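# Lay springy cord along board line, pin with blocks

## Task

Bend the springy cord so that it follows the line drawn on the board, then weigh it down with the steel blocks so it stays there. It is done only when the cord touches the line along its whole length, from one end to the other, and lies flat against the board, and it stays that way with the robot let go.

## Robot and tools

ROBOT. Two arms, left_arm and right_arm, each with a two-finger gripper. Scene frame: origin at table-top height midway between the nominal bases, +x out over the table, +z up, left_arm on the +y side (arm names do not match image sides). Calibrated bases: left_arm (-0.002, +0.444, +0.049) m, right_arm (+0.011, -0.309, +0.049) m, both almost unrotated. Each arm reports its hand pose (end_effector_position in metres, end_effector_quat_wxyz) in its own base frame; fixed cameras and the table use the scene frame. Reported hand poses can be off by a few centimetres, more at long reach. The gripper's fingers point along its +z axis and close along its x axis; end_effector_position is the point between the pads, fingertips 17.5 mm further out. A block on the arm projects about 10 cm toward the gripper's -y axis and turns with it.

ROW FORMAT. Every motion command is a row of 18 numbers: left dx, dy, dz, rx, ry, rz, left gripper position, force_limit, speed, then the same nine for the right arm. Always all 18, even if one arm stays still. dx..rz are an offset, not a pose: measured from that arm's Hand target as it was when the action or move began, along that Hand target's own axes. Scale: 1.0 = 0.6 m of travel or 180 degrees of turn; rx, ry, rz form one rotation vector. Six zeros re-request the current Hand target (not 'do nothing to the gripper'). Gripper numbers are absolute settings in [-1, 1]: position +1 = fully open (50 mm), about -0.65 = pads meet, -1 = close until blocked (use this to grip). force_limit: -1 about 20 N per pad, 0 about 102 N, +1 about 185 N (final force up to ~15 N more). speed: -1 is 20 mm/s, 0 is 85, +1 is 150. Both start at +1. To leave a gripper unchanged, repeat its last three numbers; a 0 is a real command. New force or speed take effect only after the position number changes by at least 0.01; to soften a grip, open first.

TOOLS.
execute_actions(actions, cameras): actions is a list of actions; each action is a list of up to 15 rows, one per 1/30 s step, padded with its last row. Every row in an action counts from the action's starting Hand target, and each new action starts from the new one, so repeating an offset keeps moving. cameras lists names (cam_high, cam_low, cam_board, cam_left_wrist, cam_right_wrist) or ["all"]; an empty actions list returns all images and the scene number.
move(target, speed, blend, blocking, cameras): straight-line path per arm toward one row, or a list of up to 15 rows, all offsets from the same starting Hand targets. speed in m/s, 0.002 to 1, default 0.25 (turns up to twice that in rad/s), one value or one per target. blend in metres rounds corners; 0 stops at each. Paths last 0.5 s minimum and are cut at 10 s. Gripper numbers of later targets are applied on arrival once everything rests. No obstacle avoidance; faster moves lag and overshoot more. blocking=false returns after about 0.5 s while the move continues.
wait(seconds 0 to 10): holds last commands; a running move goes on.
stop(): brakes a running move (needs room); fingers keep going.
zoom_image(camera, region [x0, y0, x1, y1] pixels, at most 504 by 504) on the newest image of that camera.
finished_scene(scene): ends the current scene with its number; irreversible.

CONTROL. Each step the commanded pose is clipped to within 70 mm and 16 degrees of the measured gripper; the clipped value becomes the Hand target. Grippers often settle short; the next command, even zeros, re-requests the target, or add the missing distance. To stop pushing, command the target back behind the gripper. The clearance check withholds commands that bring the arms too close (fingers excepted).

RESULTS. Hand target, measured pose, Tool commands, Joint velocities ('within noise' when still), Flange force along gripper x y z (noisy; includes held weight; 'no reading' near singular poses). object_status: 0 moving, 1 blocked while opening, 2 blocked while closing (a grip), 3 at requested opening or pads met (usually nothing held). Opening in mm is about (250 - position_measured) x 0.202. A move adds a 'move:' line: done (within 3 mm and 2 degrees), off_target, moving, held, fault; limits=paced means clipping, limits=held means withheld steps. Done does not mean no contact. MOTOR HOT warns of overheating from holding loads, stretching out or pushing against the unreachable; an OVER-TEMPERATURE FAULT brakes the arm for 30 to 60 s or more.

AVOID. A net outside force of 150 N, or contact torque at a joint limit (waist, shoulder, elbow 147 N m; forearm roll, wrist pitch, wrist roll 36.8 N m), stops that arm for 10 s; the arm is stiff, so aiming even slightly past a firm contact can trigger it. Release a grip that pins the arm after such a fault. Contact between the arms, including one gripper closing on the other's fingers, can fail the scene. Do not drop things, release moving parts, slam or strike fixed or heavy objects, and never let anything fall off the table or leave it off. Loose objects may get nudged occasionally. Joint ranges (rad): waist and shoulder about ±3.49/±3.14, elbow -1.187 to 4.328, forearm roll ±3.316, wrist pitch ±3.14, wrist roll ±3.927.

CAMERAS. cam_high, cam_low, cam_board, cam_left_wrist, cam_right_wrist, all 896x504, with pinhole-plus-radial calibration given; fixed cameras may be shifted up to about 2.3 degrees and 9 mm; wrist images can lag during motion.

Each tool is called after "Emit:" as name(argument=value, ...) on one line, values as JSON.

## Session

Emit:
execute_actions(actions=[])

Scene clock: 0.00 s.
left_arm: end_effector_position=(+0.4010, +0.2182, +0.1635) position_measured=3 object_status=3 end_effector_quat_wxyz=(+0.630, -0.288, -0.689, -0.214) | right_arm: end_effector_position=(+0.3878, +0.3520, +0.3327) position_measured=3 object_status=3 end_effector_quat_wxyz=(-0.028, +0.483, +0.863, -0.144)
Joint positions: left_arm=[0.111 0.771 0.356 -1.1 -2.17 0.54] | right_arm=[0.969 0.448 0.643 -0.033 -2.058 -0.43]
Joint velocities: within noise
Flange force (N): no reading
Hand target: left_arm +0.4010, +0.2182, +0.1635; +0.630, -0.288, -0.689, -0.214 | right_arm +0.3878, +0.3520, +0.3327; -0.028, +0.483, +0.863, -0.144
Tool commands: left_gripper/position=+1.0 left_gripper/force_limit=+1.0 left_gripper/speed=+1.0 right_gripper/position=+1.0 right_gripper/force_limit=+1.0 right_gripper/speed=+1.0

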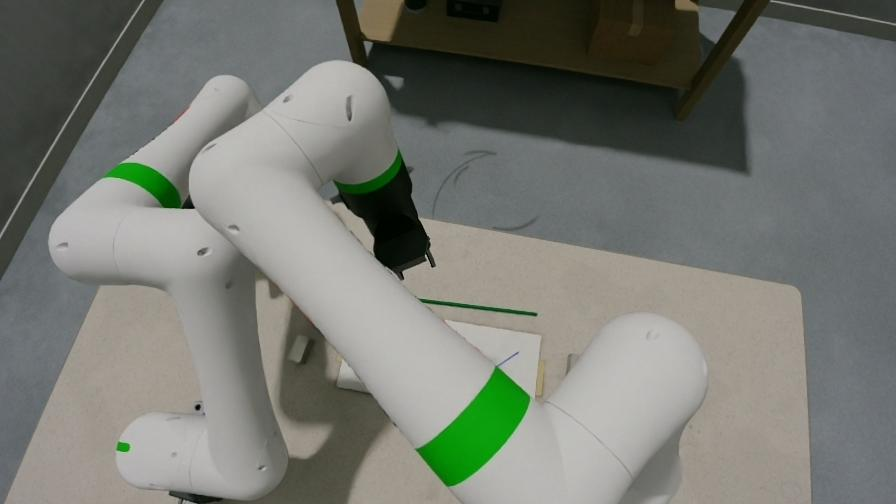

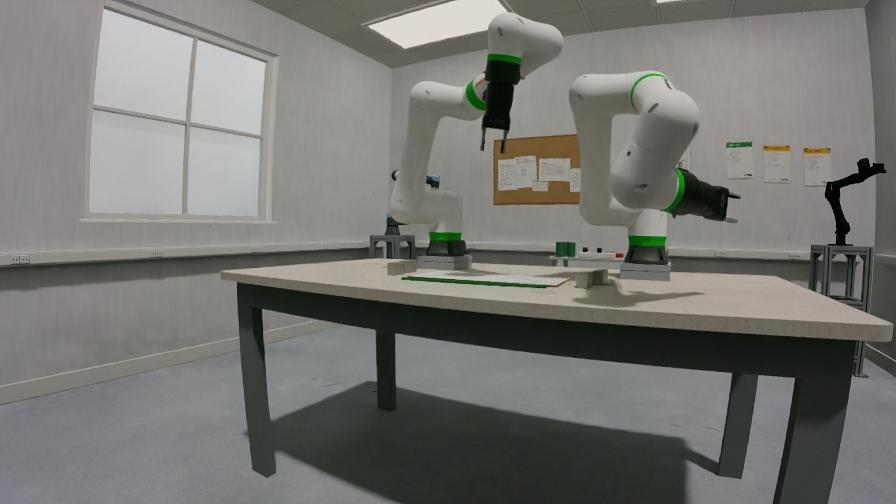

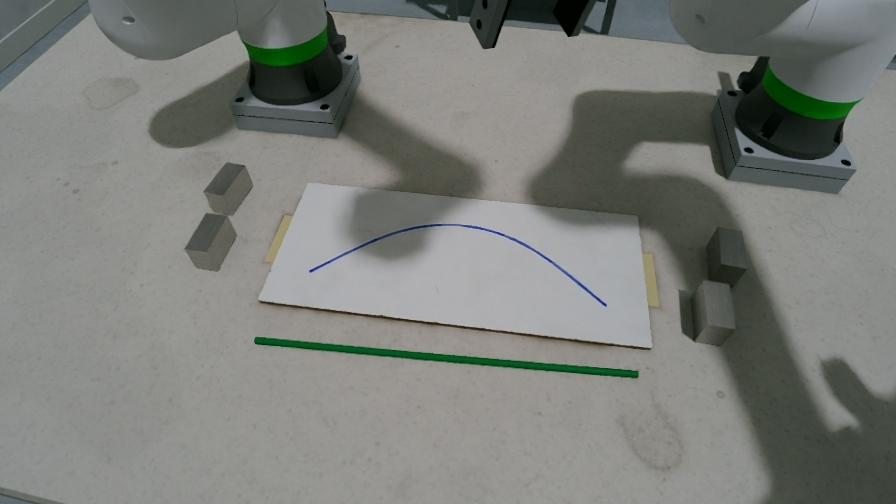

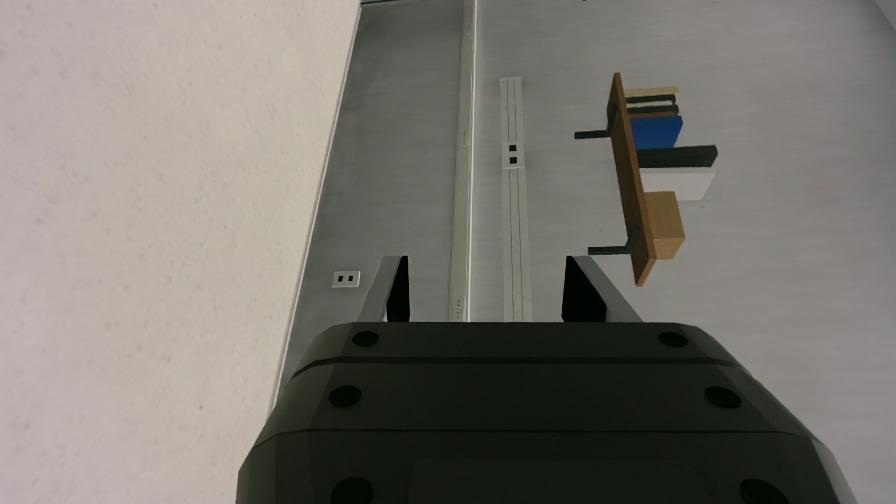

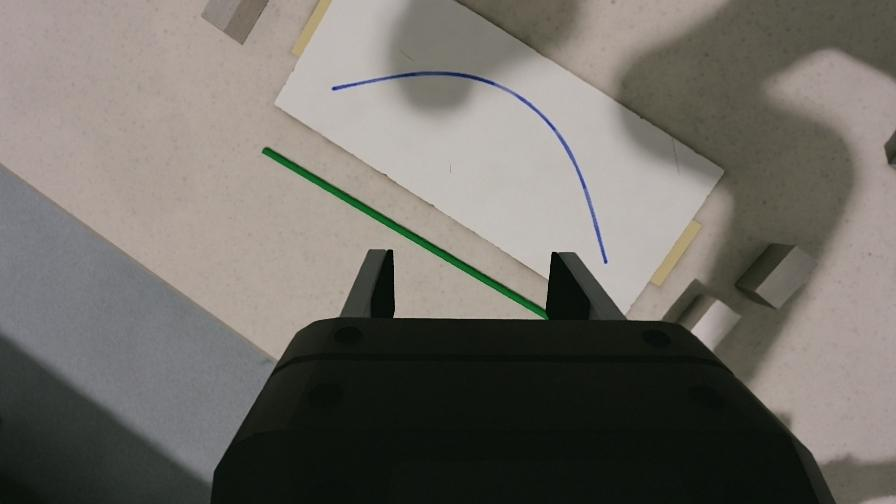

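Emit:
zoom_image(camera="cam_board", region=[170, 140, 430, 360])

Emit:
zoom_image(camera="cam_board", region=[430, 180, 770, 390])

Emit:
zoom_image(camera="cam_low", region=[370, 240, 690, 310])

Scaled by 1.938 from the camera's 896x504 image, which has a finer 1280x720 frame.

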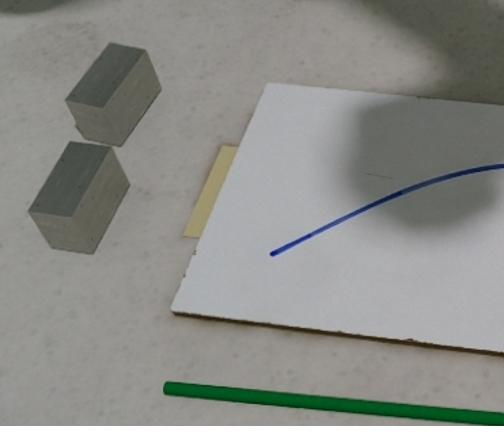

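Scaled by 1.482 from the camera's 896x504 image, which has a finer 1280x720 frame.

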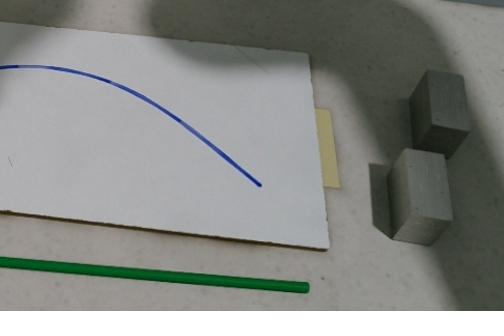

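Scaled by 1.575 from the camera's 896x504 image, which has a finer 1280x720 frame.

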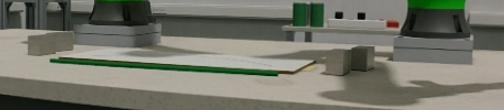

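Emit:
move(target=[0.0335,-0.561,-0.215,-0.209,-0.4245,0.2017,1,1,1,-0.387,-0.428,0.3555,-0.0787,0.0531,0.1739,1,1,1], speed=0.45, cameras=["cam_left_wrist","cam_right_wrist","cam_board"])

Scene clock: 72.77 s.
left_arm: end_effector_position=(+0.2719, -0.1141, +0.2208) position_measured=3 object_status=3 end_effector_quat_wxyz=(+0.000, +0.707, +0.707, +0.001) | right_arm: end_effector_position=(+0.2593, -0.0170, +0.2200) position_measured=3 object_status=3 end_effector_quat_wxyz=(+0.000, +0.707, +0.707, +0.000)
Joint positions: left_arm=[0.058 -0.413 -0.472 -0.001 -1.512 -0.058] | right_arm=[0.458 -0.524 -0.536 -0.001 -1.557 -0.457]
Flange force (N): left_arm=[3.2 -0.6 -0.1] | right_arm=[0.9 0.6 -2.8]
Hand target: left_arm +0.2719, -0.1141, +0.2208; +0.000, +0.707, +0.707, +0.001 | right_arm +0.2593, -0.0170, +0.2200; +0.000, +0.707, +0.707, +0.000
Off the commanded pose: left_arm 0.000 m, 0 deg | right_arm 0.000 m, 0 deg.
move: done
camera_calibration:
cam_left_wrist: T_world_to_cam=[[-0.00226384, 0.999997, 0.0012645, 0.124598], [0.939353, 0.00169289, 0.342948, -0.317318], [0.342945, 0.00196419, -0.939353, 0.245387], [0, 0, 0, 1]] pos_world=[0.214201, -0.124542, 0.339171]
cam_right_wrist: T_world_to_cam=[[-0.0186138, 0.999758, 0.0117368, 0.0275704], [0.931078, 0.013055, 0.364587, -0.311323], [0.364345, 0.0177142, -0.931095, 0.241113], [0, 0, 0, 1]] pos_world=[0.202531, -0.0277706, 0.33768]
Images, in order (width x height): cam_board 896x504, cam_left_wrist 896x504, cam_right_wrist 896x504.

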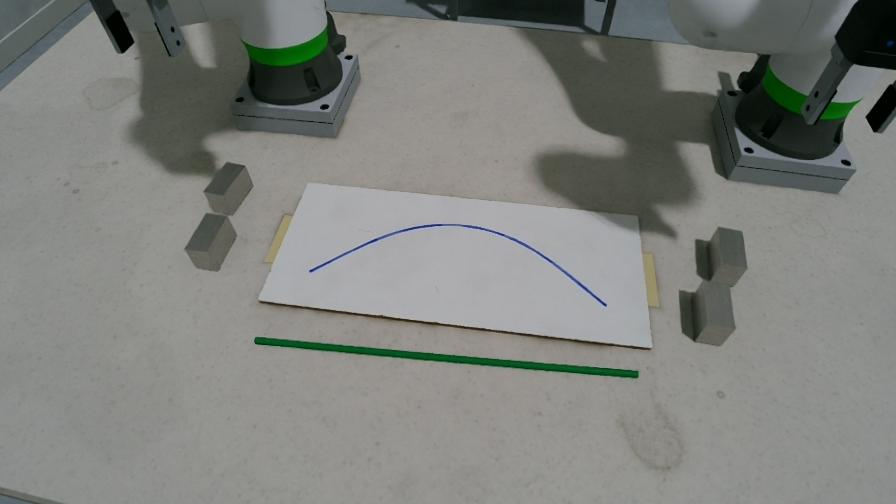

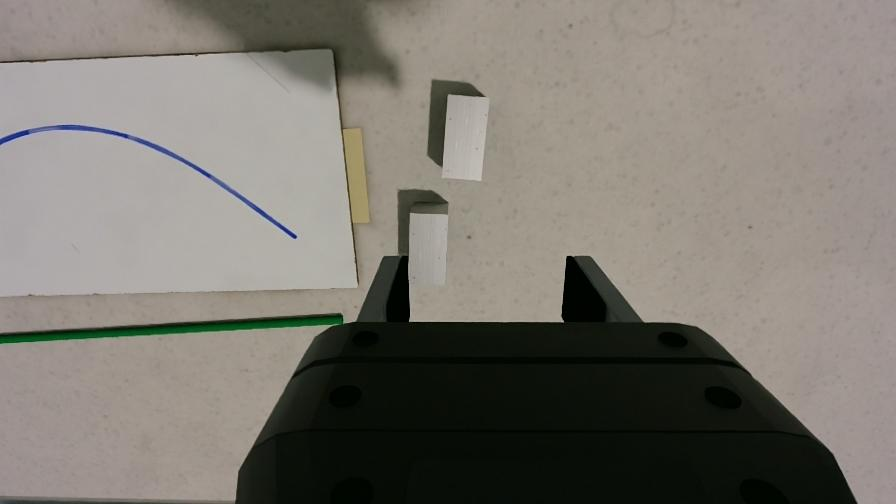

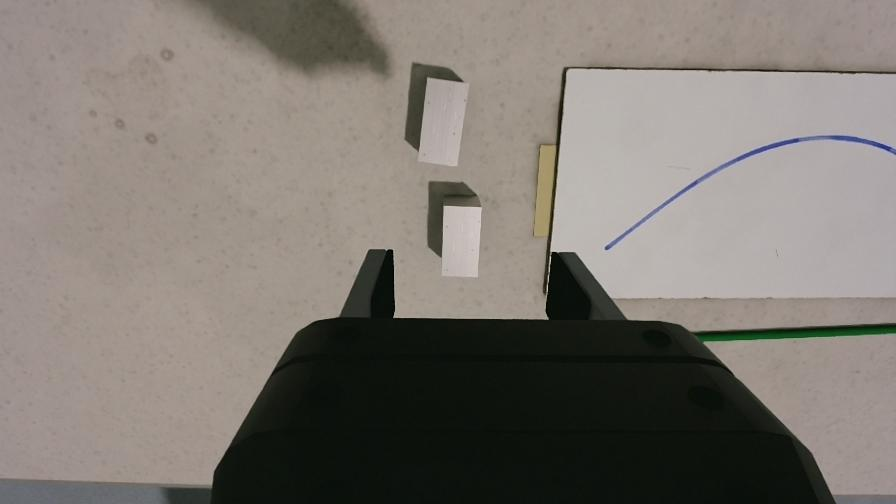

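Emit:
move(target=[[-0.0428,0.1147,0.268,0,0,0,1,-0.5,0,0.0097,0.1143,0.268,0,0,0,1,-0.5,0],[-0.0428,0.1147,0.40,0,0,0,1,-0.5,0,0.0097,0.1143,0.40,0,0,0,1,-0.5,0]], speed=[0.3,0.12], cameras=["cam_left_wrist","cam_right_wrist","cam_board","cam_low"])

Scene clock: 129.90 s.
left_arm: end_effector_position=(+0.3409, -0.1394, -0.0192) position_measured=3 object_status=3 end_effector_quat_wxyz=(+0.000, +0.707, +0.707, +0.001) | right_arm: end_effector_position=(+0.3279, -0.0108, -0.0200) position_measured=3 object_status=3 end_effector_quat_wxyz=(+0.000, +0.707, +0.707, +0.001)
Joint positions: left_arm=[-0.029 0.085 -0.681 -0.002 -0.804 0.03] | right_arm=[0.373 -0.016 -0.789 -0.001 -0.797 -0.372]
Flange force (N): left_arm=[2.4 1.9 0.7] | right_arm=[0.4 2.0 -1.9]
Hand target: left_arm +0.3409, -0.1395, -0.0192; +0.000, +0.707, +0.707, +0.001 | right_arm +0.3279, -0.0109, -0.0200; +0.000, +0.707, +0.707, +0.000
Off the commanded pose: left_arm 0.000 m, 0 deg | right_arm 0.000 m, 0 deg.
move: done
camera_calibration:
cam_left_wrist: T_world_to_cam=[[-0.00229766, 0.999996, 0.00135859, 0.150358], [0.939353, 0.0016924, 0.342949, -0.299783], [0.342945, 0.00206417, -0.939353, -0.00365637], [0, 0, 0, 1]] pos_world=[0.283201, -0.149842, 0.0991711]
cam_right_wrist: T_world_to_cam=[[-0.0185543, 0.999757, 0.0118659, 0.0255391], [0.931079, 0.0129525, 0.364587, -0.28787], [0.364345, 0.0178128, -0.931094, -0.00748598], [0, 0, 0, 1]] pos_world=[0.271231, -0.021671, 0.0976803]
Images, in order (width x height): cam_low 896x504, cam_board 896x504, cam_left_wrist 896x504, cam_right_wrist 896x504.

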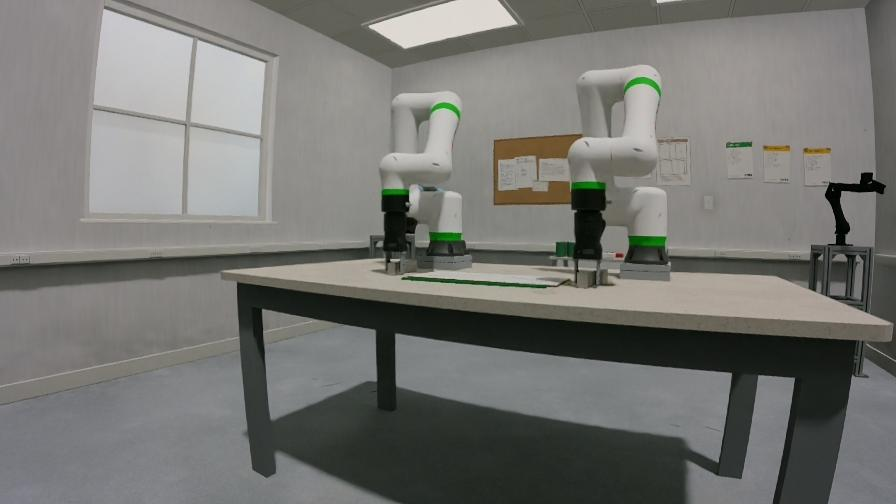

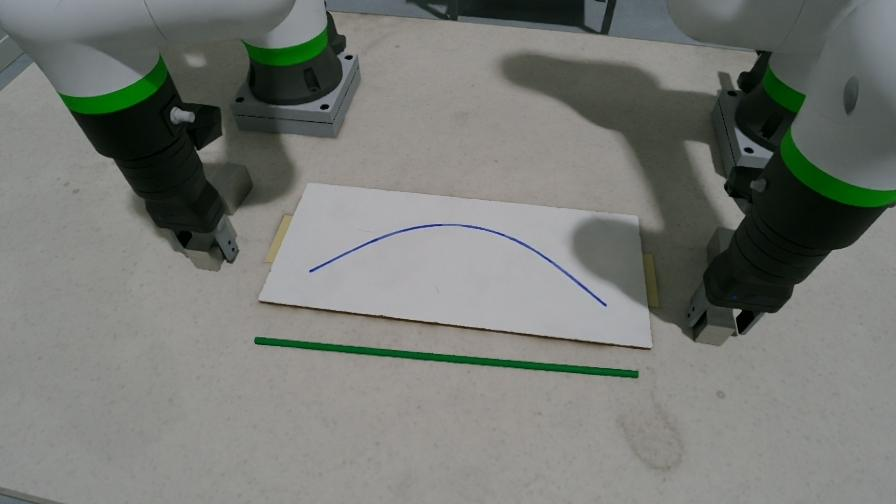

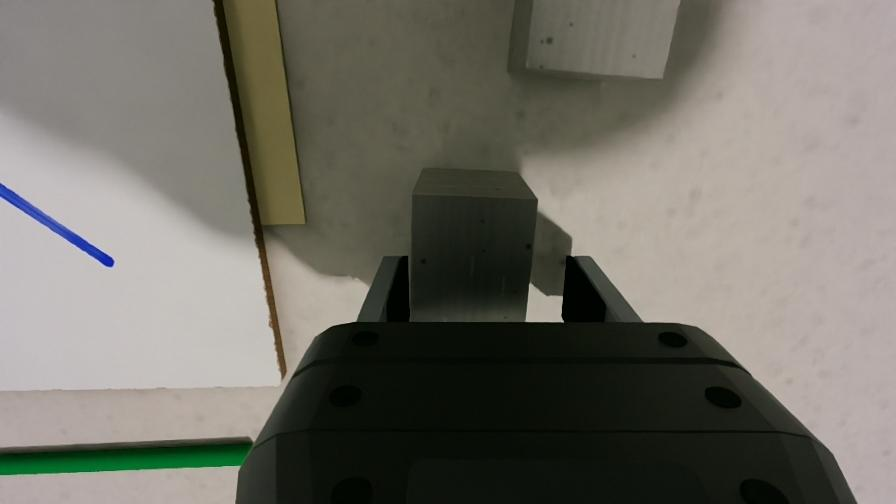

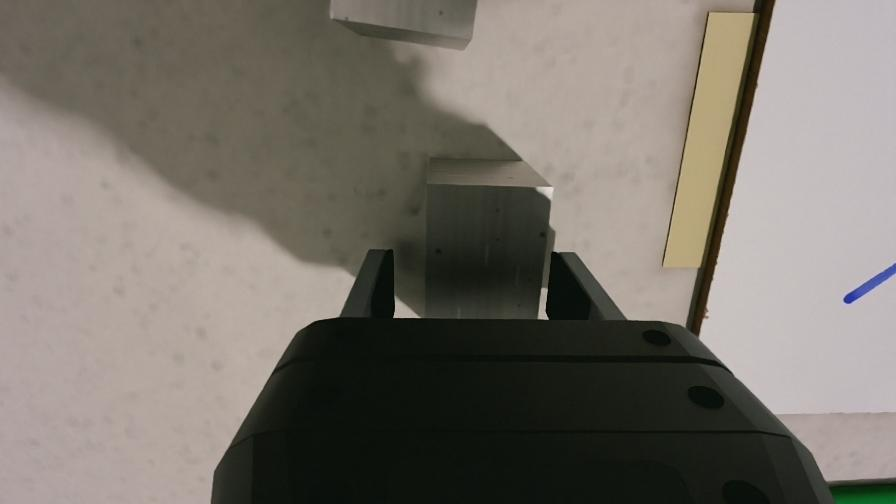

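Emit:
move(target=[[0,0,0,0,0,0,-1,-0.5,-0.6,0,0,0,0,0,0,-1,-0.5,-0.6],[0,0,-0.12,0,0,0,-1,-0.5,-0.6,0,0,-0.12,0,0,0,-1,-0.5,-0.6],[-0.209,-0.0775,-0.12,0,0,0.233,-1,-0.5,-0.6,0.238,-0.051,-0.12,0,0,-0.237,-1,-0.5,-0.6],[-0.209,-0.0775,-0.03,0,0,0.233,-1,-0.5,-0.6,0.238,-0.051,-0.03,0,0,-0.237,-1,-0.5,-0.6]], speed=[0.2,0.2,0.3,0.15], cameras=["cam_left_wrist","cam_right_wrist","cam_board"])

Scene clock: 154.50 s.
left_arm: end_effector_position=(+0.2944, -0.2649, -0.0014) position_measured=104 object_status=2 end_effector_quat_wxyz=(+0.000, +0.913, +0.407, +0.001) | right_arm: end_effector_position=(+0.2973, +0.1319, -0.0018) position_measured=103 object_status=2 end_effector_quat_wxyz=(+0.000, +0.402, +0.916, +0.001)
Joint positions: left_arm=[-0.399 0.115 -0.591 -0.002 -0.865 -0.331] | right_arm=[0.828 -0.066 -0.78 -0.001 -0.857 -0.083]
Flange force (N): left_arm=[2.6 1.1 6.5] | right_arm=[1.6 1.4 2.2]
Hand target: left_arm +0.2944, -0.2650, -0.0014; +0.000, +0.913, +0.407, +0.000 | right_arm +0.2973, +0.1319, -0.0018; +0.000, +0.401, +0.916, +0.001
Off the commanded pose: left_arm 0.000 m, 0 deg | right_arm 0.000 m, 0 deg.
move: done
camera_calibration:
cam_left_wrist: T_world_to_cam=[[0.666811, 0.745225, 0.00153698, 0.0112603], [0.699915, -0.626973, 0.342088, -0.358032], [0.255896, -0.227032, -0.939667, -0.00573926], [0, 0, 0, 1]] pos_world=[0.244552, -0.234171, 0.117068]
cam_right_wrist: T_world_to_cam=[[-0.691012, 0.722753, 0.0113908, 0.118499], [0.675754, 0.640322, 0.365162, -0.27464], [0.256629, 0.260029, -0.930874, 0.0180952], [0, 0, 0, 1]] pos_world=[0.26283, 0.0855077, 0.115783]
Images, in order (width x height): cam_board 896x504, cam_left_wrist 896x504, cam_right_wrist 896x504.

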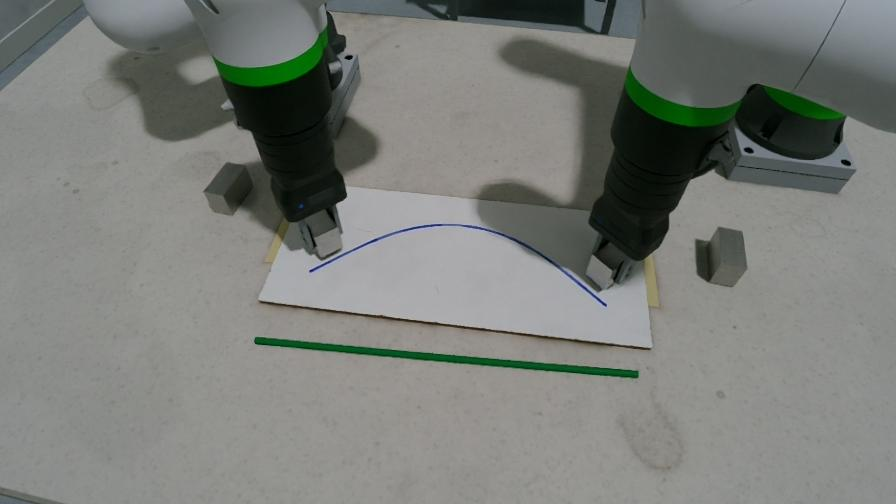

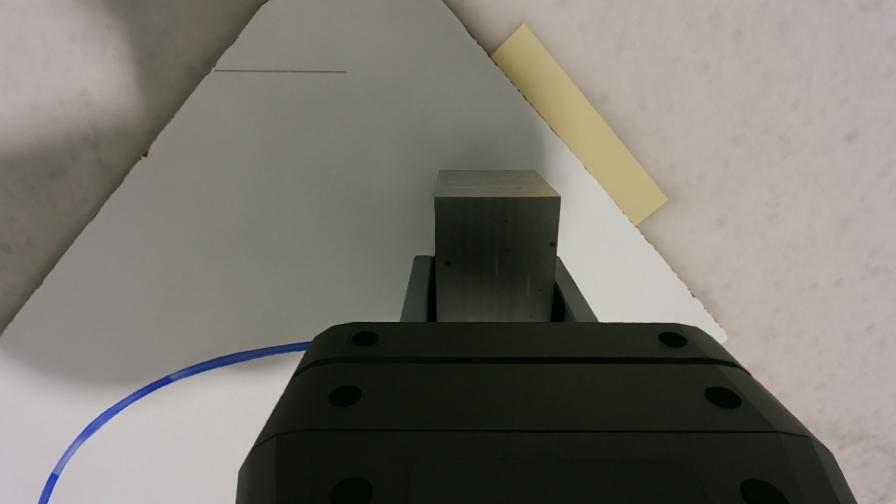

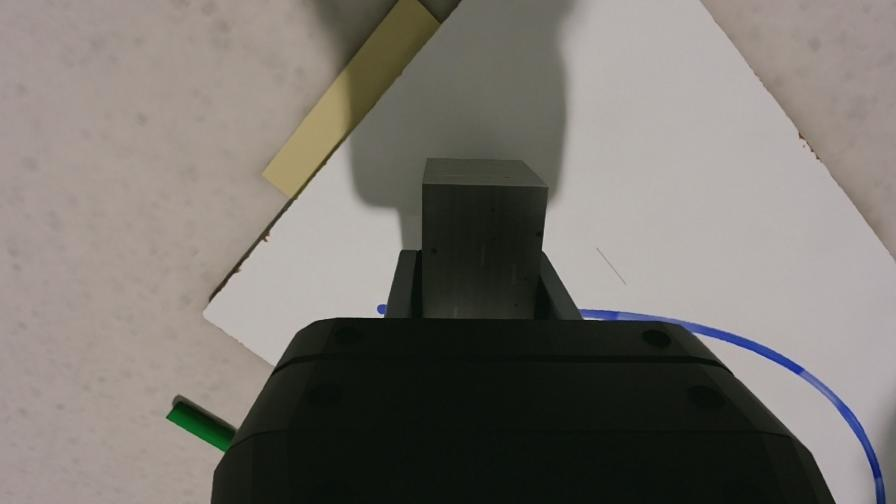

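Emit:
zoom_image(camera="cam_board", region=[270, 190, 400, 290])

Emit:
zoom_image(camera="cam_board", region=[550, 220, 680, 320])

Emit:
zoom_image(camera="cam_right_wrist", region=[350, 280, 600, 330])

Scaled by 3.877 from the camera's 896x504 image, which has a finer 1280x720 frame.

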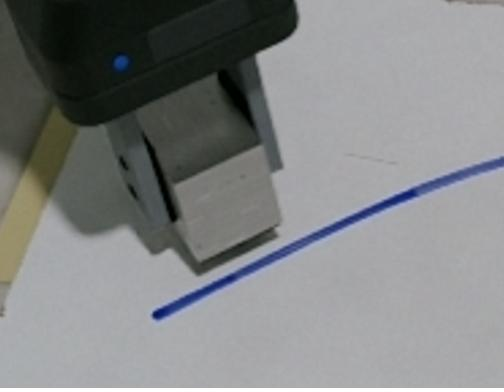

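Scaled by 3.877 from the camera's 896x504 image, which has a finer 1280x720 frame.

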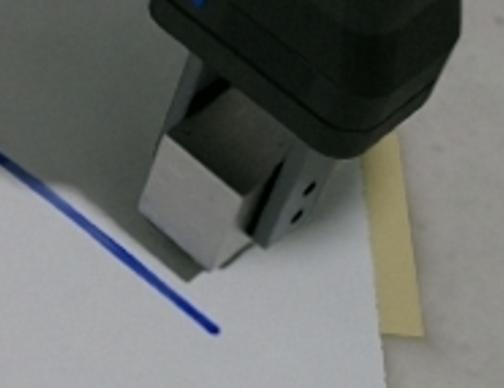

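Scaled by 2.016 from the camera's 896x504 image, which has a finer 1280x720 frame.

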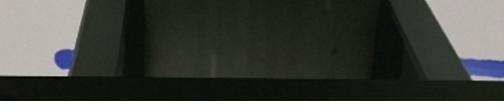

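Emit:
move(target=[0,0.0083,0.0175,0,0,0,-1,-0.5,-0.6,0,-0.003,0.0175,0,0,0.01,-1,-0.5,-0.6], speed=0.04, cameras=["cam_board"])

Emit:
zoom_image(camera="cam_board", region=[270, 190, 400, 290])

Emit:
zoom_image(camera="cam_board", region=[550, 220, 680, 320])

Scene clock: 166.70 s.
left_arm: end_effector_position=(+0.2981, -0.2683, -0.0119) position_measured=104 object_status=2 end_effector_quat_wxyz=(+0.000, +0.913, +0.407, +0.000) | right_arm: end_effector_position=(+0.2960, +0.1307, -0.0123) position_measured=103 object_status=2 end_effector_quat_wxyz=(+0.000, +0.416, +0.909, +0.001)
Joint positions: left_arm=[-0.404 0.147 -0.586 -0.001 -0.837 -0.327] | right_arm=[0.829 -0.047 -0.794 -0.001 -0.822 -0.115]
Flange force (N): left_arm=[2.5 0.5 5.6] | right_arm=[-0.1 1.8 3.0]
Hand target: left_arm +0.2981, -0.2683, -0.0119; +0.000, +0.913, +0.407, +0.000 | right_arm +0.2960, +0.1307, -0.0123; +0.000, +0.416, +0.909, +0.001
Off the commanded pose: left_arm 0.000 m, 0 deg | right_arm 0.000 m, 0 deg.
move: done
Images, in order (width x height): cam_board 896x504.

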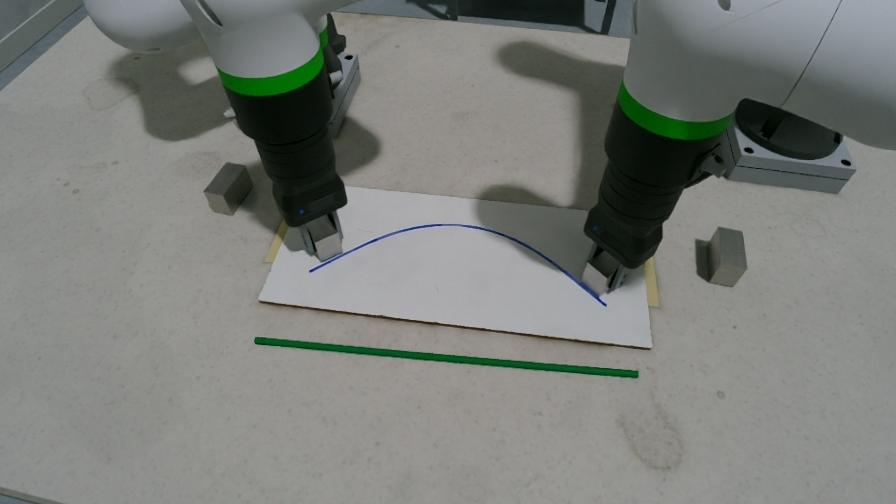

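Scaled by 3.877 from the camera's 896x504 image, which has a finer 1280x720 frame.

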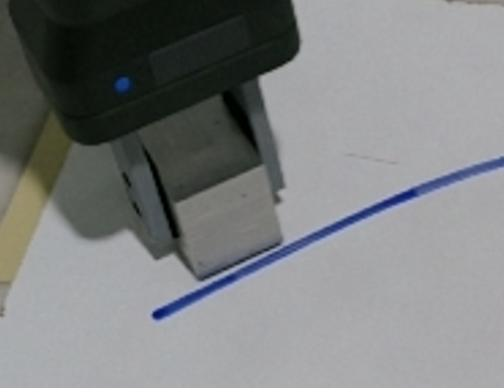

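Scaled by 3.877 from the camera's 896x504 image, which has a finer 1280x720 frame.

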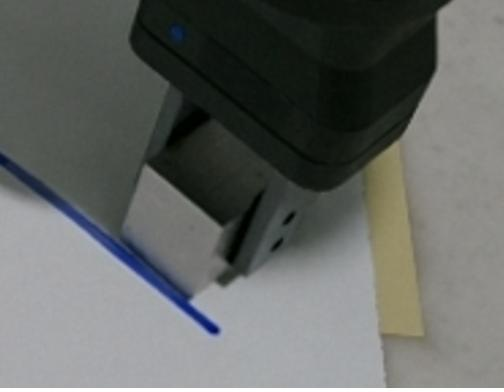

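Emit:
move(target=[[0,-0.0018,0.0015,0,0,-0.012,-1,-0.5,-0.6,0,-0.001,0.0025,0,0,-0.025,-1,-0.5,-0.6],[0,-0.0018,0.0015,0,0,-0.012,-0.1,-0.5,-0.6,0,-0.001,0.0025,0,0,-0.025,-0.1,-0.5,-0.6],[0,-0.0018,-0.2,0,0,-0.012,-0.1,-0.5,-0.6,0,-0.001,-0.2,0,0,-0.025,-0.1,-0.5,-0.6]], speed=[0.03,0.03,0.25], cameras=["cam_board"])

Emit:
zoom_image(camera="cam_board", region=[270, 190, 400, 290])

Emit:
zoom_image(camera="cam_board", region=[550, 220, 680, 320])

Scene clock: 193.33 s.
left_arm: end_effector_position=(+0.2972, -0.2677, +0.1081) position_measured=104 object_status=2 end_effector_quat_wxyz=(+0.000, +0.905, +0.425, +0.000) | right_arm: end_effector_position=(+0.2955, +0.1301, +0.1076) position_measured=103 object_status=2 end_effector_quat_wxyz=(+0.000, +0.380, +0.925, +0.001)
Joint positions: left_arm=[-0.403 -0.038 -0.45 -0.001 -1.159 -0.29] | right_arm=[0.829 -0.256 -0.636 0 -1.19 -0.037]
Flange force (N): left_arm=[1.5 1.1 5.0] | right_arm=[0.0 2.8 2.0]
Hand target: left_arm +0.2973, -0.2677, +0.1081; +0.000, +0.905, +0.425, +0.000 | right_arm +0.2955, +0.1302, +0.1077; +0.000, +0.380, +0.925, +0.001
Off the commanded pose: left_arm 0.000 m, 0 deg | right_arm 0.000 m, 0 deg.
move: done
Images, in order (width x height): cam_board 896x504.

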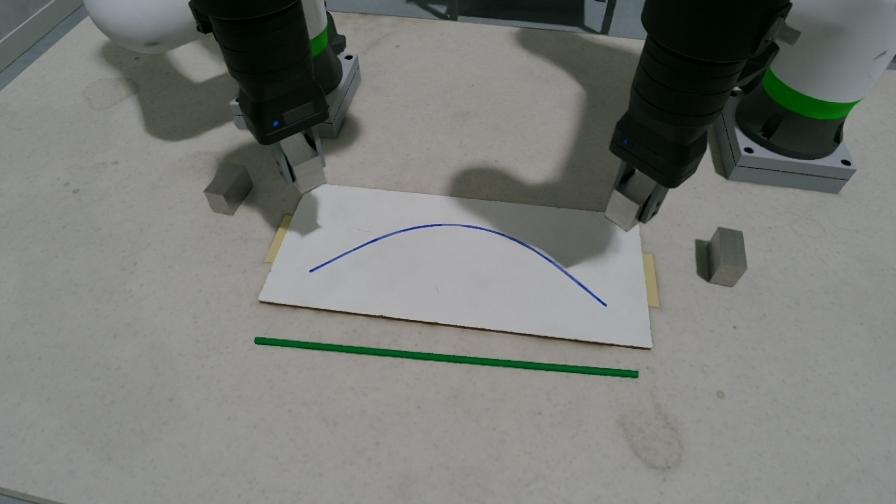

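Scaled by 3.877 from the camera's 896x504 image, which has a finer 1280x720 frame.

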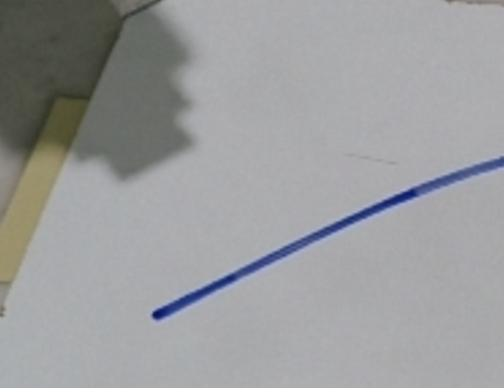

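Scaled by 3.877 from the camera's 896x504 image, which has a finer 1280x720 frame.

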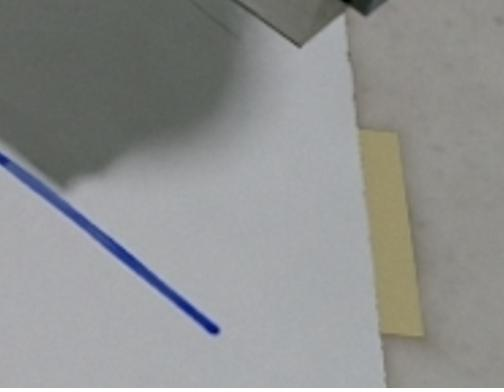

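Emit:
move(target=[[0,0,0.185,0,0,0,-0.1,-0.5,-0.6,0,0,0.185,0,0,0,-0.1,-0.5,-0.6],[0,0,0.2015,0,0,0,-0.1,-0.5,-0.6,0,0,0.2015,0,0,0,-0.1,-0.5,-0.6],[0,0,0.2015,0,0,0,0.5,-0.5,-0.6,0,0,0.2015,0,0,0,0.5,-0.5,-0.6],[0,0,0.0,0,0,0,0.5,-0.5,-0.6,0,0,0.0,0,0,0,0.5,-0.5,-0.6]], speed=[0.25,0.03,0.03,0.25], cameras=["cam_board"])

Emit:
zoom_image(camera="cam_board", region=[270, 190, 400, 290])

Emit:
zoom_image(camera="cam_board", region=[550, 220, 680, 320])

Scene clock: 203.17 s.
left_arm: end_effector_position=(+0.2972, -0.2677, +0.1081) position_measured=78 object_status=3 end_effector_quat_wxyz=(+0.000, +0.905, +0.425, +0.000) | right_arm: end_effector_position=(+0.2955, +0.1301, +0.1076) position_measured=78 object_status=3 end_effector_quat_wxyz=(+0.000, +0.380, +0.925, +0.001)
Joint positions: left_arm=[-0.403 -0.038 -0.45 -0.001 -1.159 -0.29] | right_arm=[0.829 -0.256 -0.636 0 -1.19 -0.037]
Flange force (N): left_arm=[2.0 0.7 -0.1] | right_arm=[-0.1 1.9 -2.9]
Hand target: left_arm +0.2973, -0.2677, +0.1081; +0.000, +0.905, +0.425, +0.000 | right_arm +0.2955, +0.1302, +0.1077; +0.000, +0.380, +0.925, +0.001
Off the commanded pose: left_arm 0.000 m, 0 deg | right_arm 0.000 m, 0 deg.
move: done
Images, in order (width x height): cam_board 896x504.

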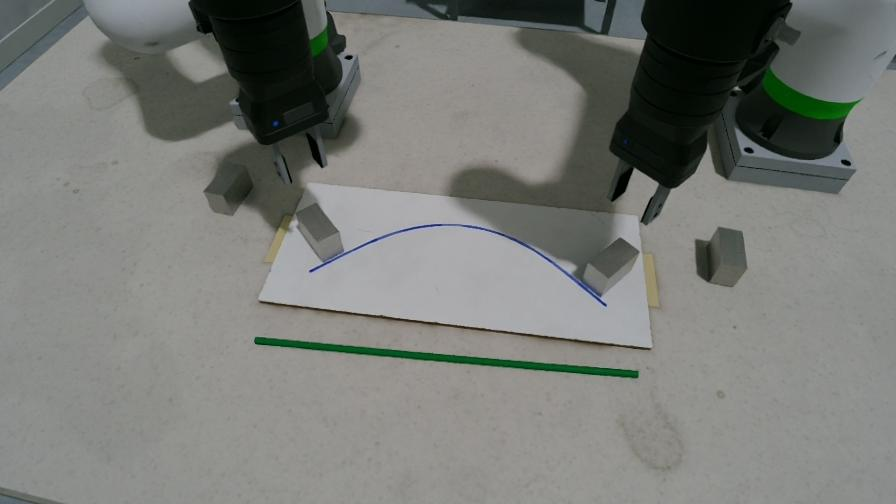

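Scaled by 3.877 from the camera's 896x504 image, which has a finer 1280x720 frame.

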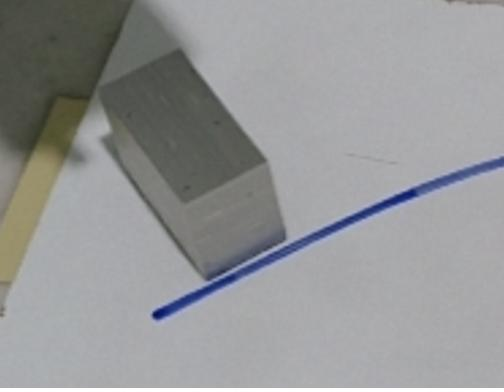

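Scaled by 3.877 from the camera's 896x504 image, which has a finer 1280x720 frame.

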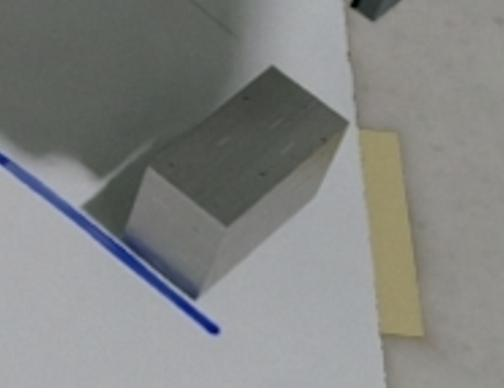

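Emit:
move(target=[[0.0448,0.2552,0,0,0,0.255,0.5,-0.5,-0.6,-0.0792,0.2623,0,0,0,-0.2656,0.5,-0.5,-0.6],[0.0448,0.2552,0.2135,0,0,0.255,0.5,-0.5,-0.6,-0.0792,0.2623,0.2135,0,0,-0.2656,0.5,-0.5,-0.6]], speed=[0.4,0.2], cameras=["cam_board","cam_left_wrist","cam_right_wrist","cam_low"])

Emit:
zoom_image(camera="cam_low", region=[380, 220, 600, 300])

Emit:
zoom_image(camera="cam_board", region=[250, 280, 650, 400])

Scene clock: 219.57 s.
left_arm: end_effector_position=(+0.4322, -0.3447, -0.0200) position_measured=78 object_status=3 end_effector_quat_wxyz=(-0.001, +0.999, +0.038, +0.000) | right_arm: end_effector_position=(+0.4399, +0.2089, -0.0203) position_measured=78 object_status=3 end_effector_quat_wxyz=(+0.000, -0.028, +1.000, +0.001)
Joint positions: left_arm=[-0.437 0.482 -0.148 -0.002 -0.94 -1.057] | right_arm=[0.713 0.347 -0.35 -0.001 -0.872 0.914]
Flange force (N): left_arm=[1.9 -0.5 0.9] | right_arm=[-2.7 1.5 -2.6]
Hand target: left_arm +0.4323, -0.3448, -0.0200; +0.000, +0.999, +0.038, +0.000 | right_arm +0.4399, +0.2089, -0.0203; +0.000, -0.028, +1.000, +0.001
Off the commanded pose: left_arm 0.000 m, 0 deg | right_arm 0.000 m, 0 deg.
move: done
camera_calibration:
cam_left_wrist: T_world_to_cam=[[0.996995, 0.0774566, 0.000997349, -0.39402], [0.0724657, -0.937149, 0.341321, -0.333979], [0.0273722, -0.340223, -0.939946, -0.0168321], [0, 0, 0, 1]] pos_world=[0.417498, -0.288195, 0.0985656]
cam_right_wrist: T_world_to_cam=[[-0.997213, -0.0738848, 0.0103731, 0.462673], [-0.065, 0.928591, 0.365367, -0.14794], [-0.0366275, 0.363674, -0.930806, 0.0517092], [0, 0, 0, 1]] pos_world=[0.453662, 0.152756, 0.0973844]
Images, in order (width x height): cam_low 896x504, cam_board 896x504, cam_left_wrist 896x504, cam_right_wrist 896x504.

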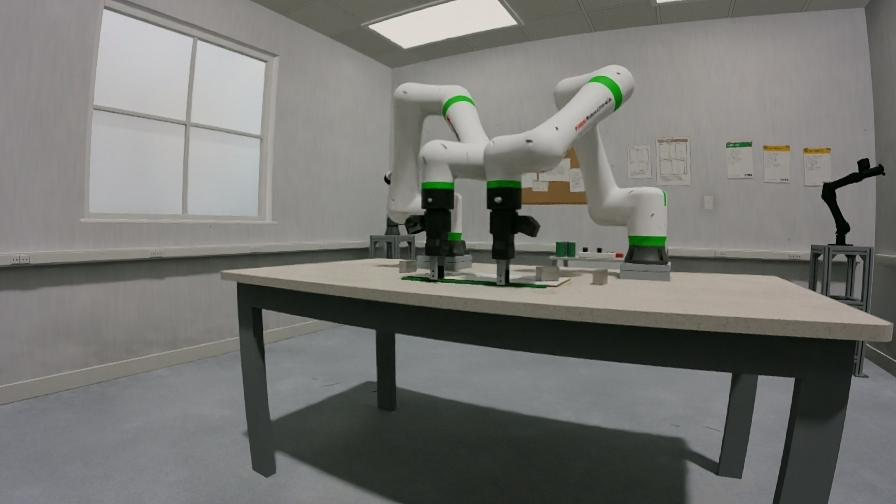

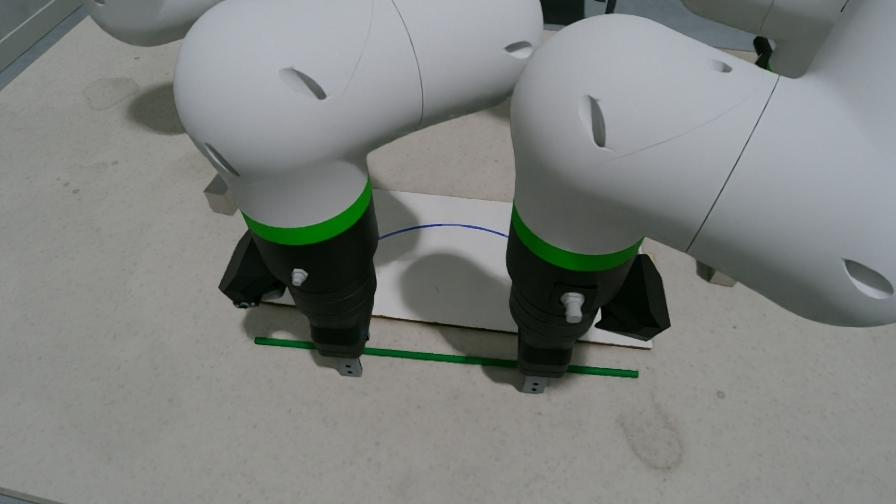

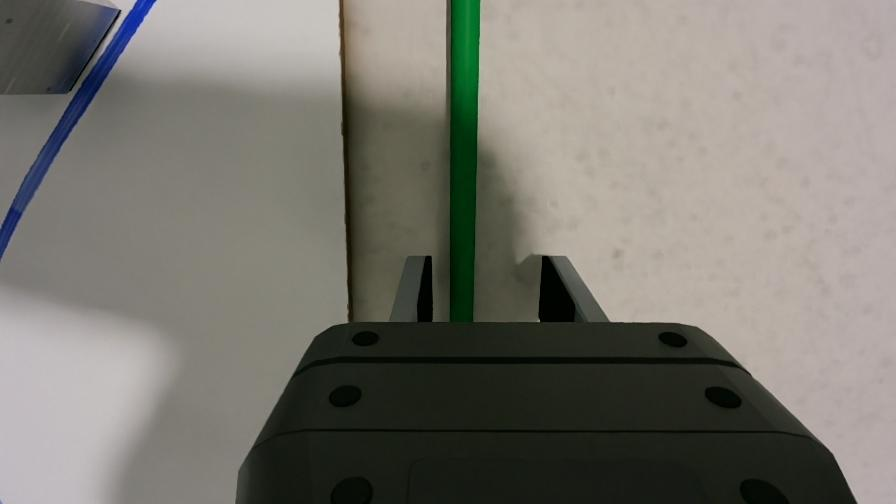

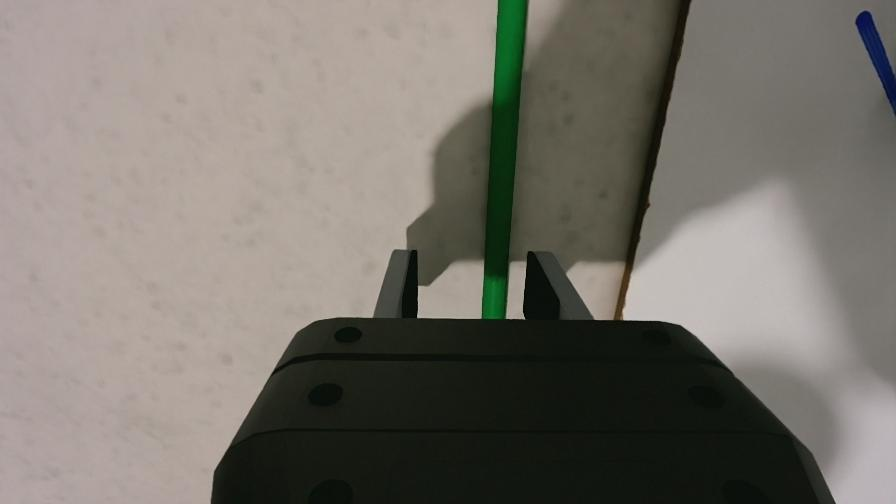

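Scaled by 2.291 from the camera's 896x504 image, which has a finer 1280x720 frame.

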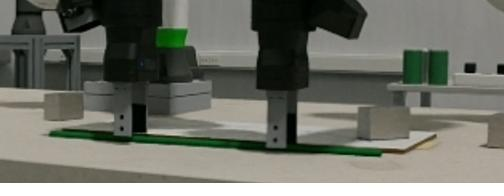

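Scaled by 1.260 from the camera's 896x504 image, which has a finer 1280x720 frame.

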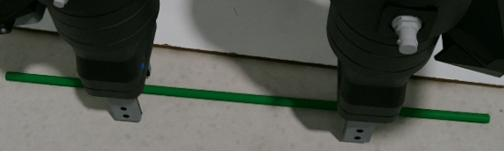

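Emit:
move(target=[[-0.0108,0,0,0,0,0,0.5,-0.5,-0.6,0.0097,0,0,0,0,0,0.5,-0.5,-0.6],[-0.0108,0,0.006,0,0,0,0.5,-0.5,-0.6,0.0097,0,0.009,0,0,0,0.5,-0.5,-0.6]], speed=[0.06,0.02], cameras=["cam_low","cam_board"])

Emit:
zoom_image(camera="cam_low", region=[400, 250, 550, 300])

Emit:
zoom_image(camera="cam_board", region=[300, 310, 600, 410])

Scene clock: 229.70 s.
left_arm: end_effector_position=(+0.4258, -0.3453, -0.0236) position_measured=78 object_status=3 end_effector_quat_wxyz=(+0.000, +0.999, +0.038, +0.000) | right_arm: end_effector_position=(+0.4341, +0.2086, -0.0257) position_measured=78 object_status=3 end_effector_quat_wxyz=(+0.000, -0.028, +1.000, +0.001)
Joint positions: left_arm=[-0.443 0.478 -0.165 -0.001 -0.927 -1.051] | right_arm=[0.721 0.346 -0.369 -0.001 -0.855 0.906]
Flange force (N): left_arm=[1.5 -0.8 0.3] | right_arm=[-1.8 1.2 -1.9]
Hand target: left_arm +0.4258, -0.3453, -0.0236; +0.000, +0.999, +0.038, +0.000 | right_arm +0.4341, +0.2086, -0.0257; +0.000, -0.028, +1.000, +0.001
Off the commanded pose: left_arm 0.000 m, 0 deg | right_arm 0.000 m, 0 deg.
move: done
Images, in order (width x height): cam_low 896x504, cam_board 896x504.

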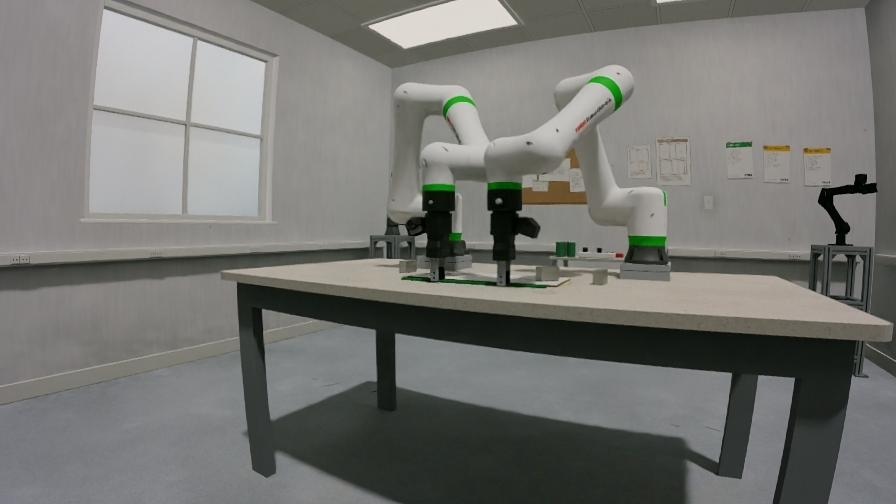

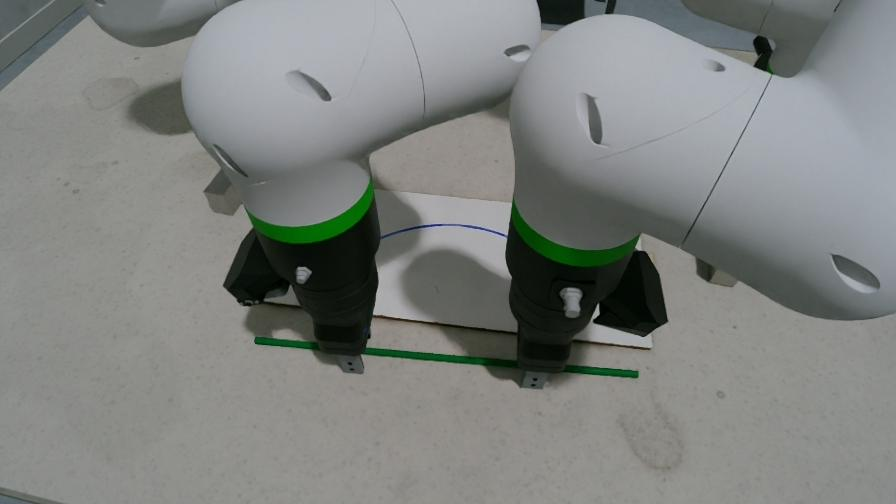

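Scaled by 3.360 from the camera's 896x504 image, which has a finer 1280x720 frame.

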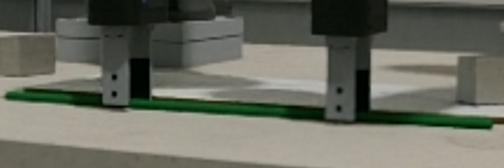

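Scaled by 1.680 from the camera's 896x504 image, which has a finer 1280x720 frame.

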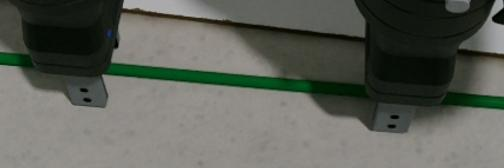

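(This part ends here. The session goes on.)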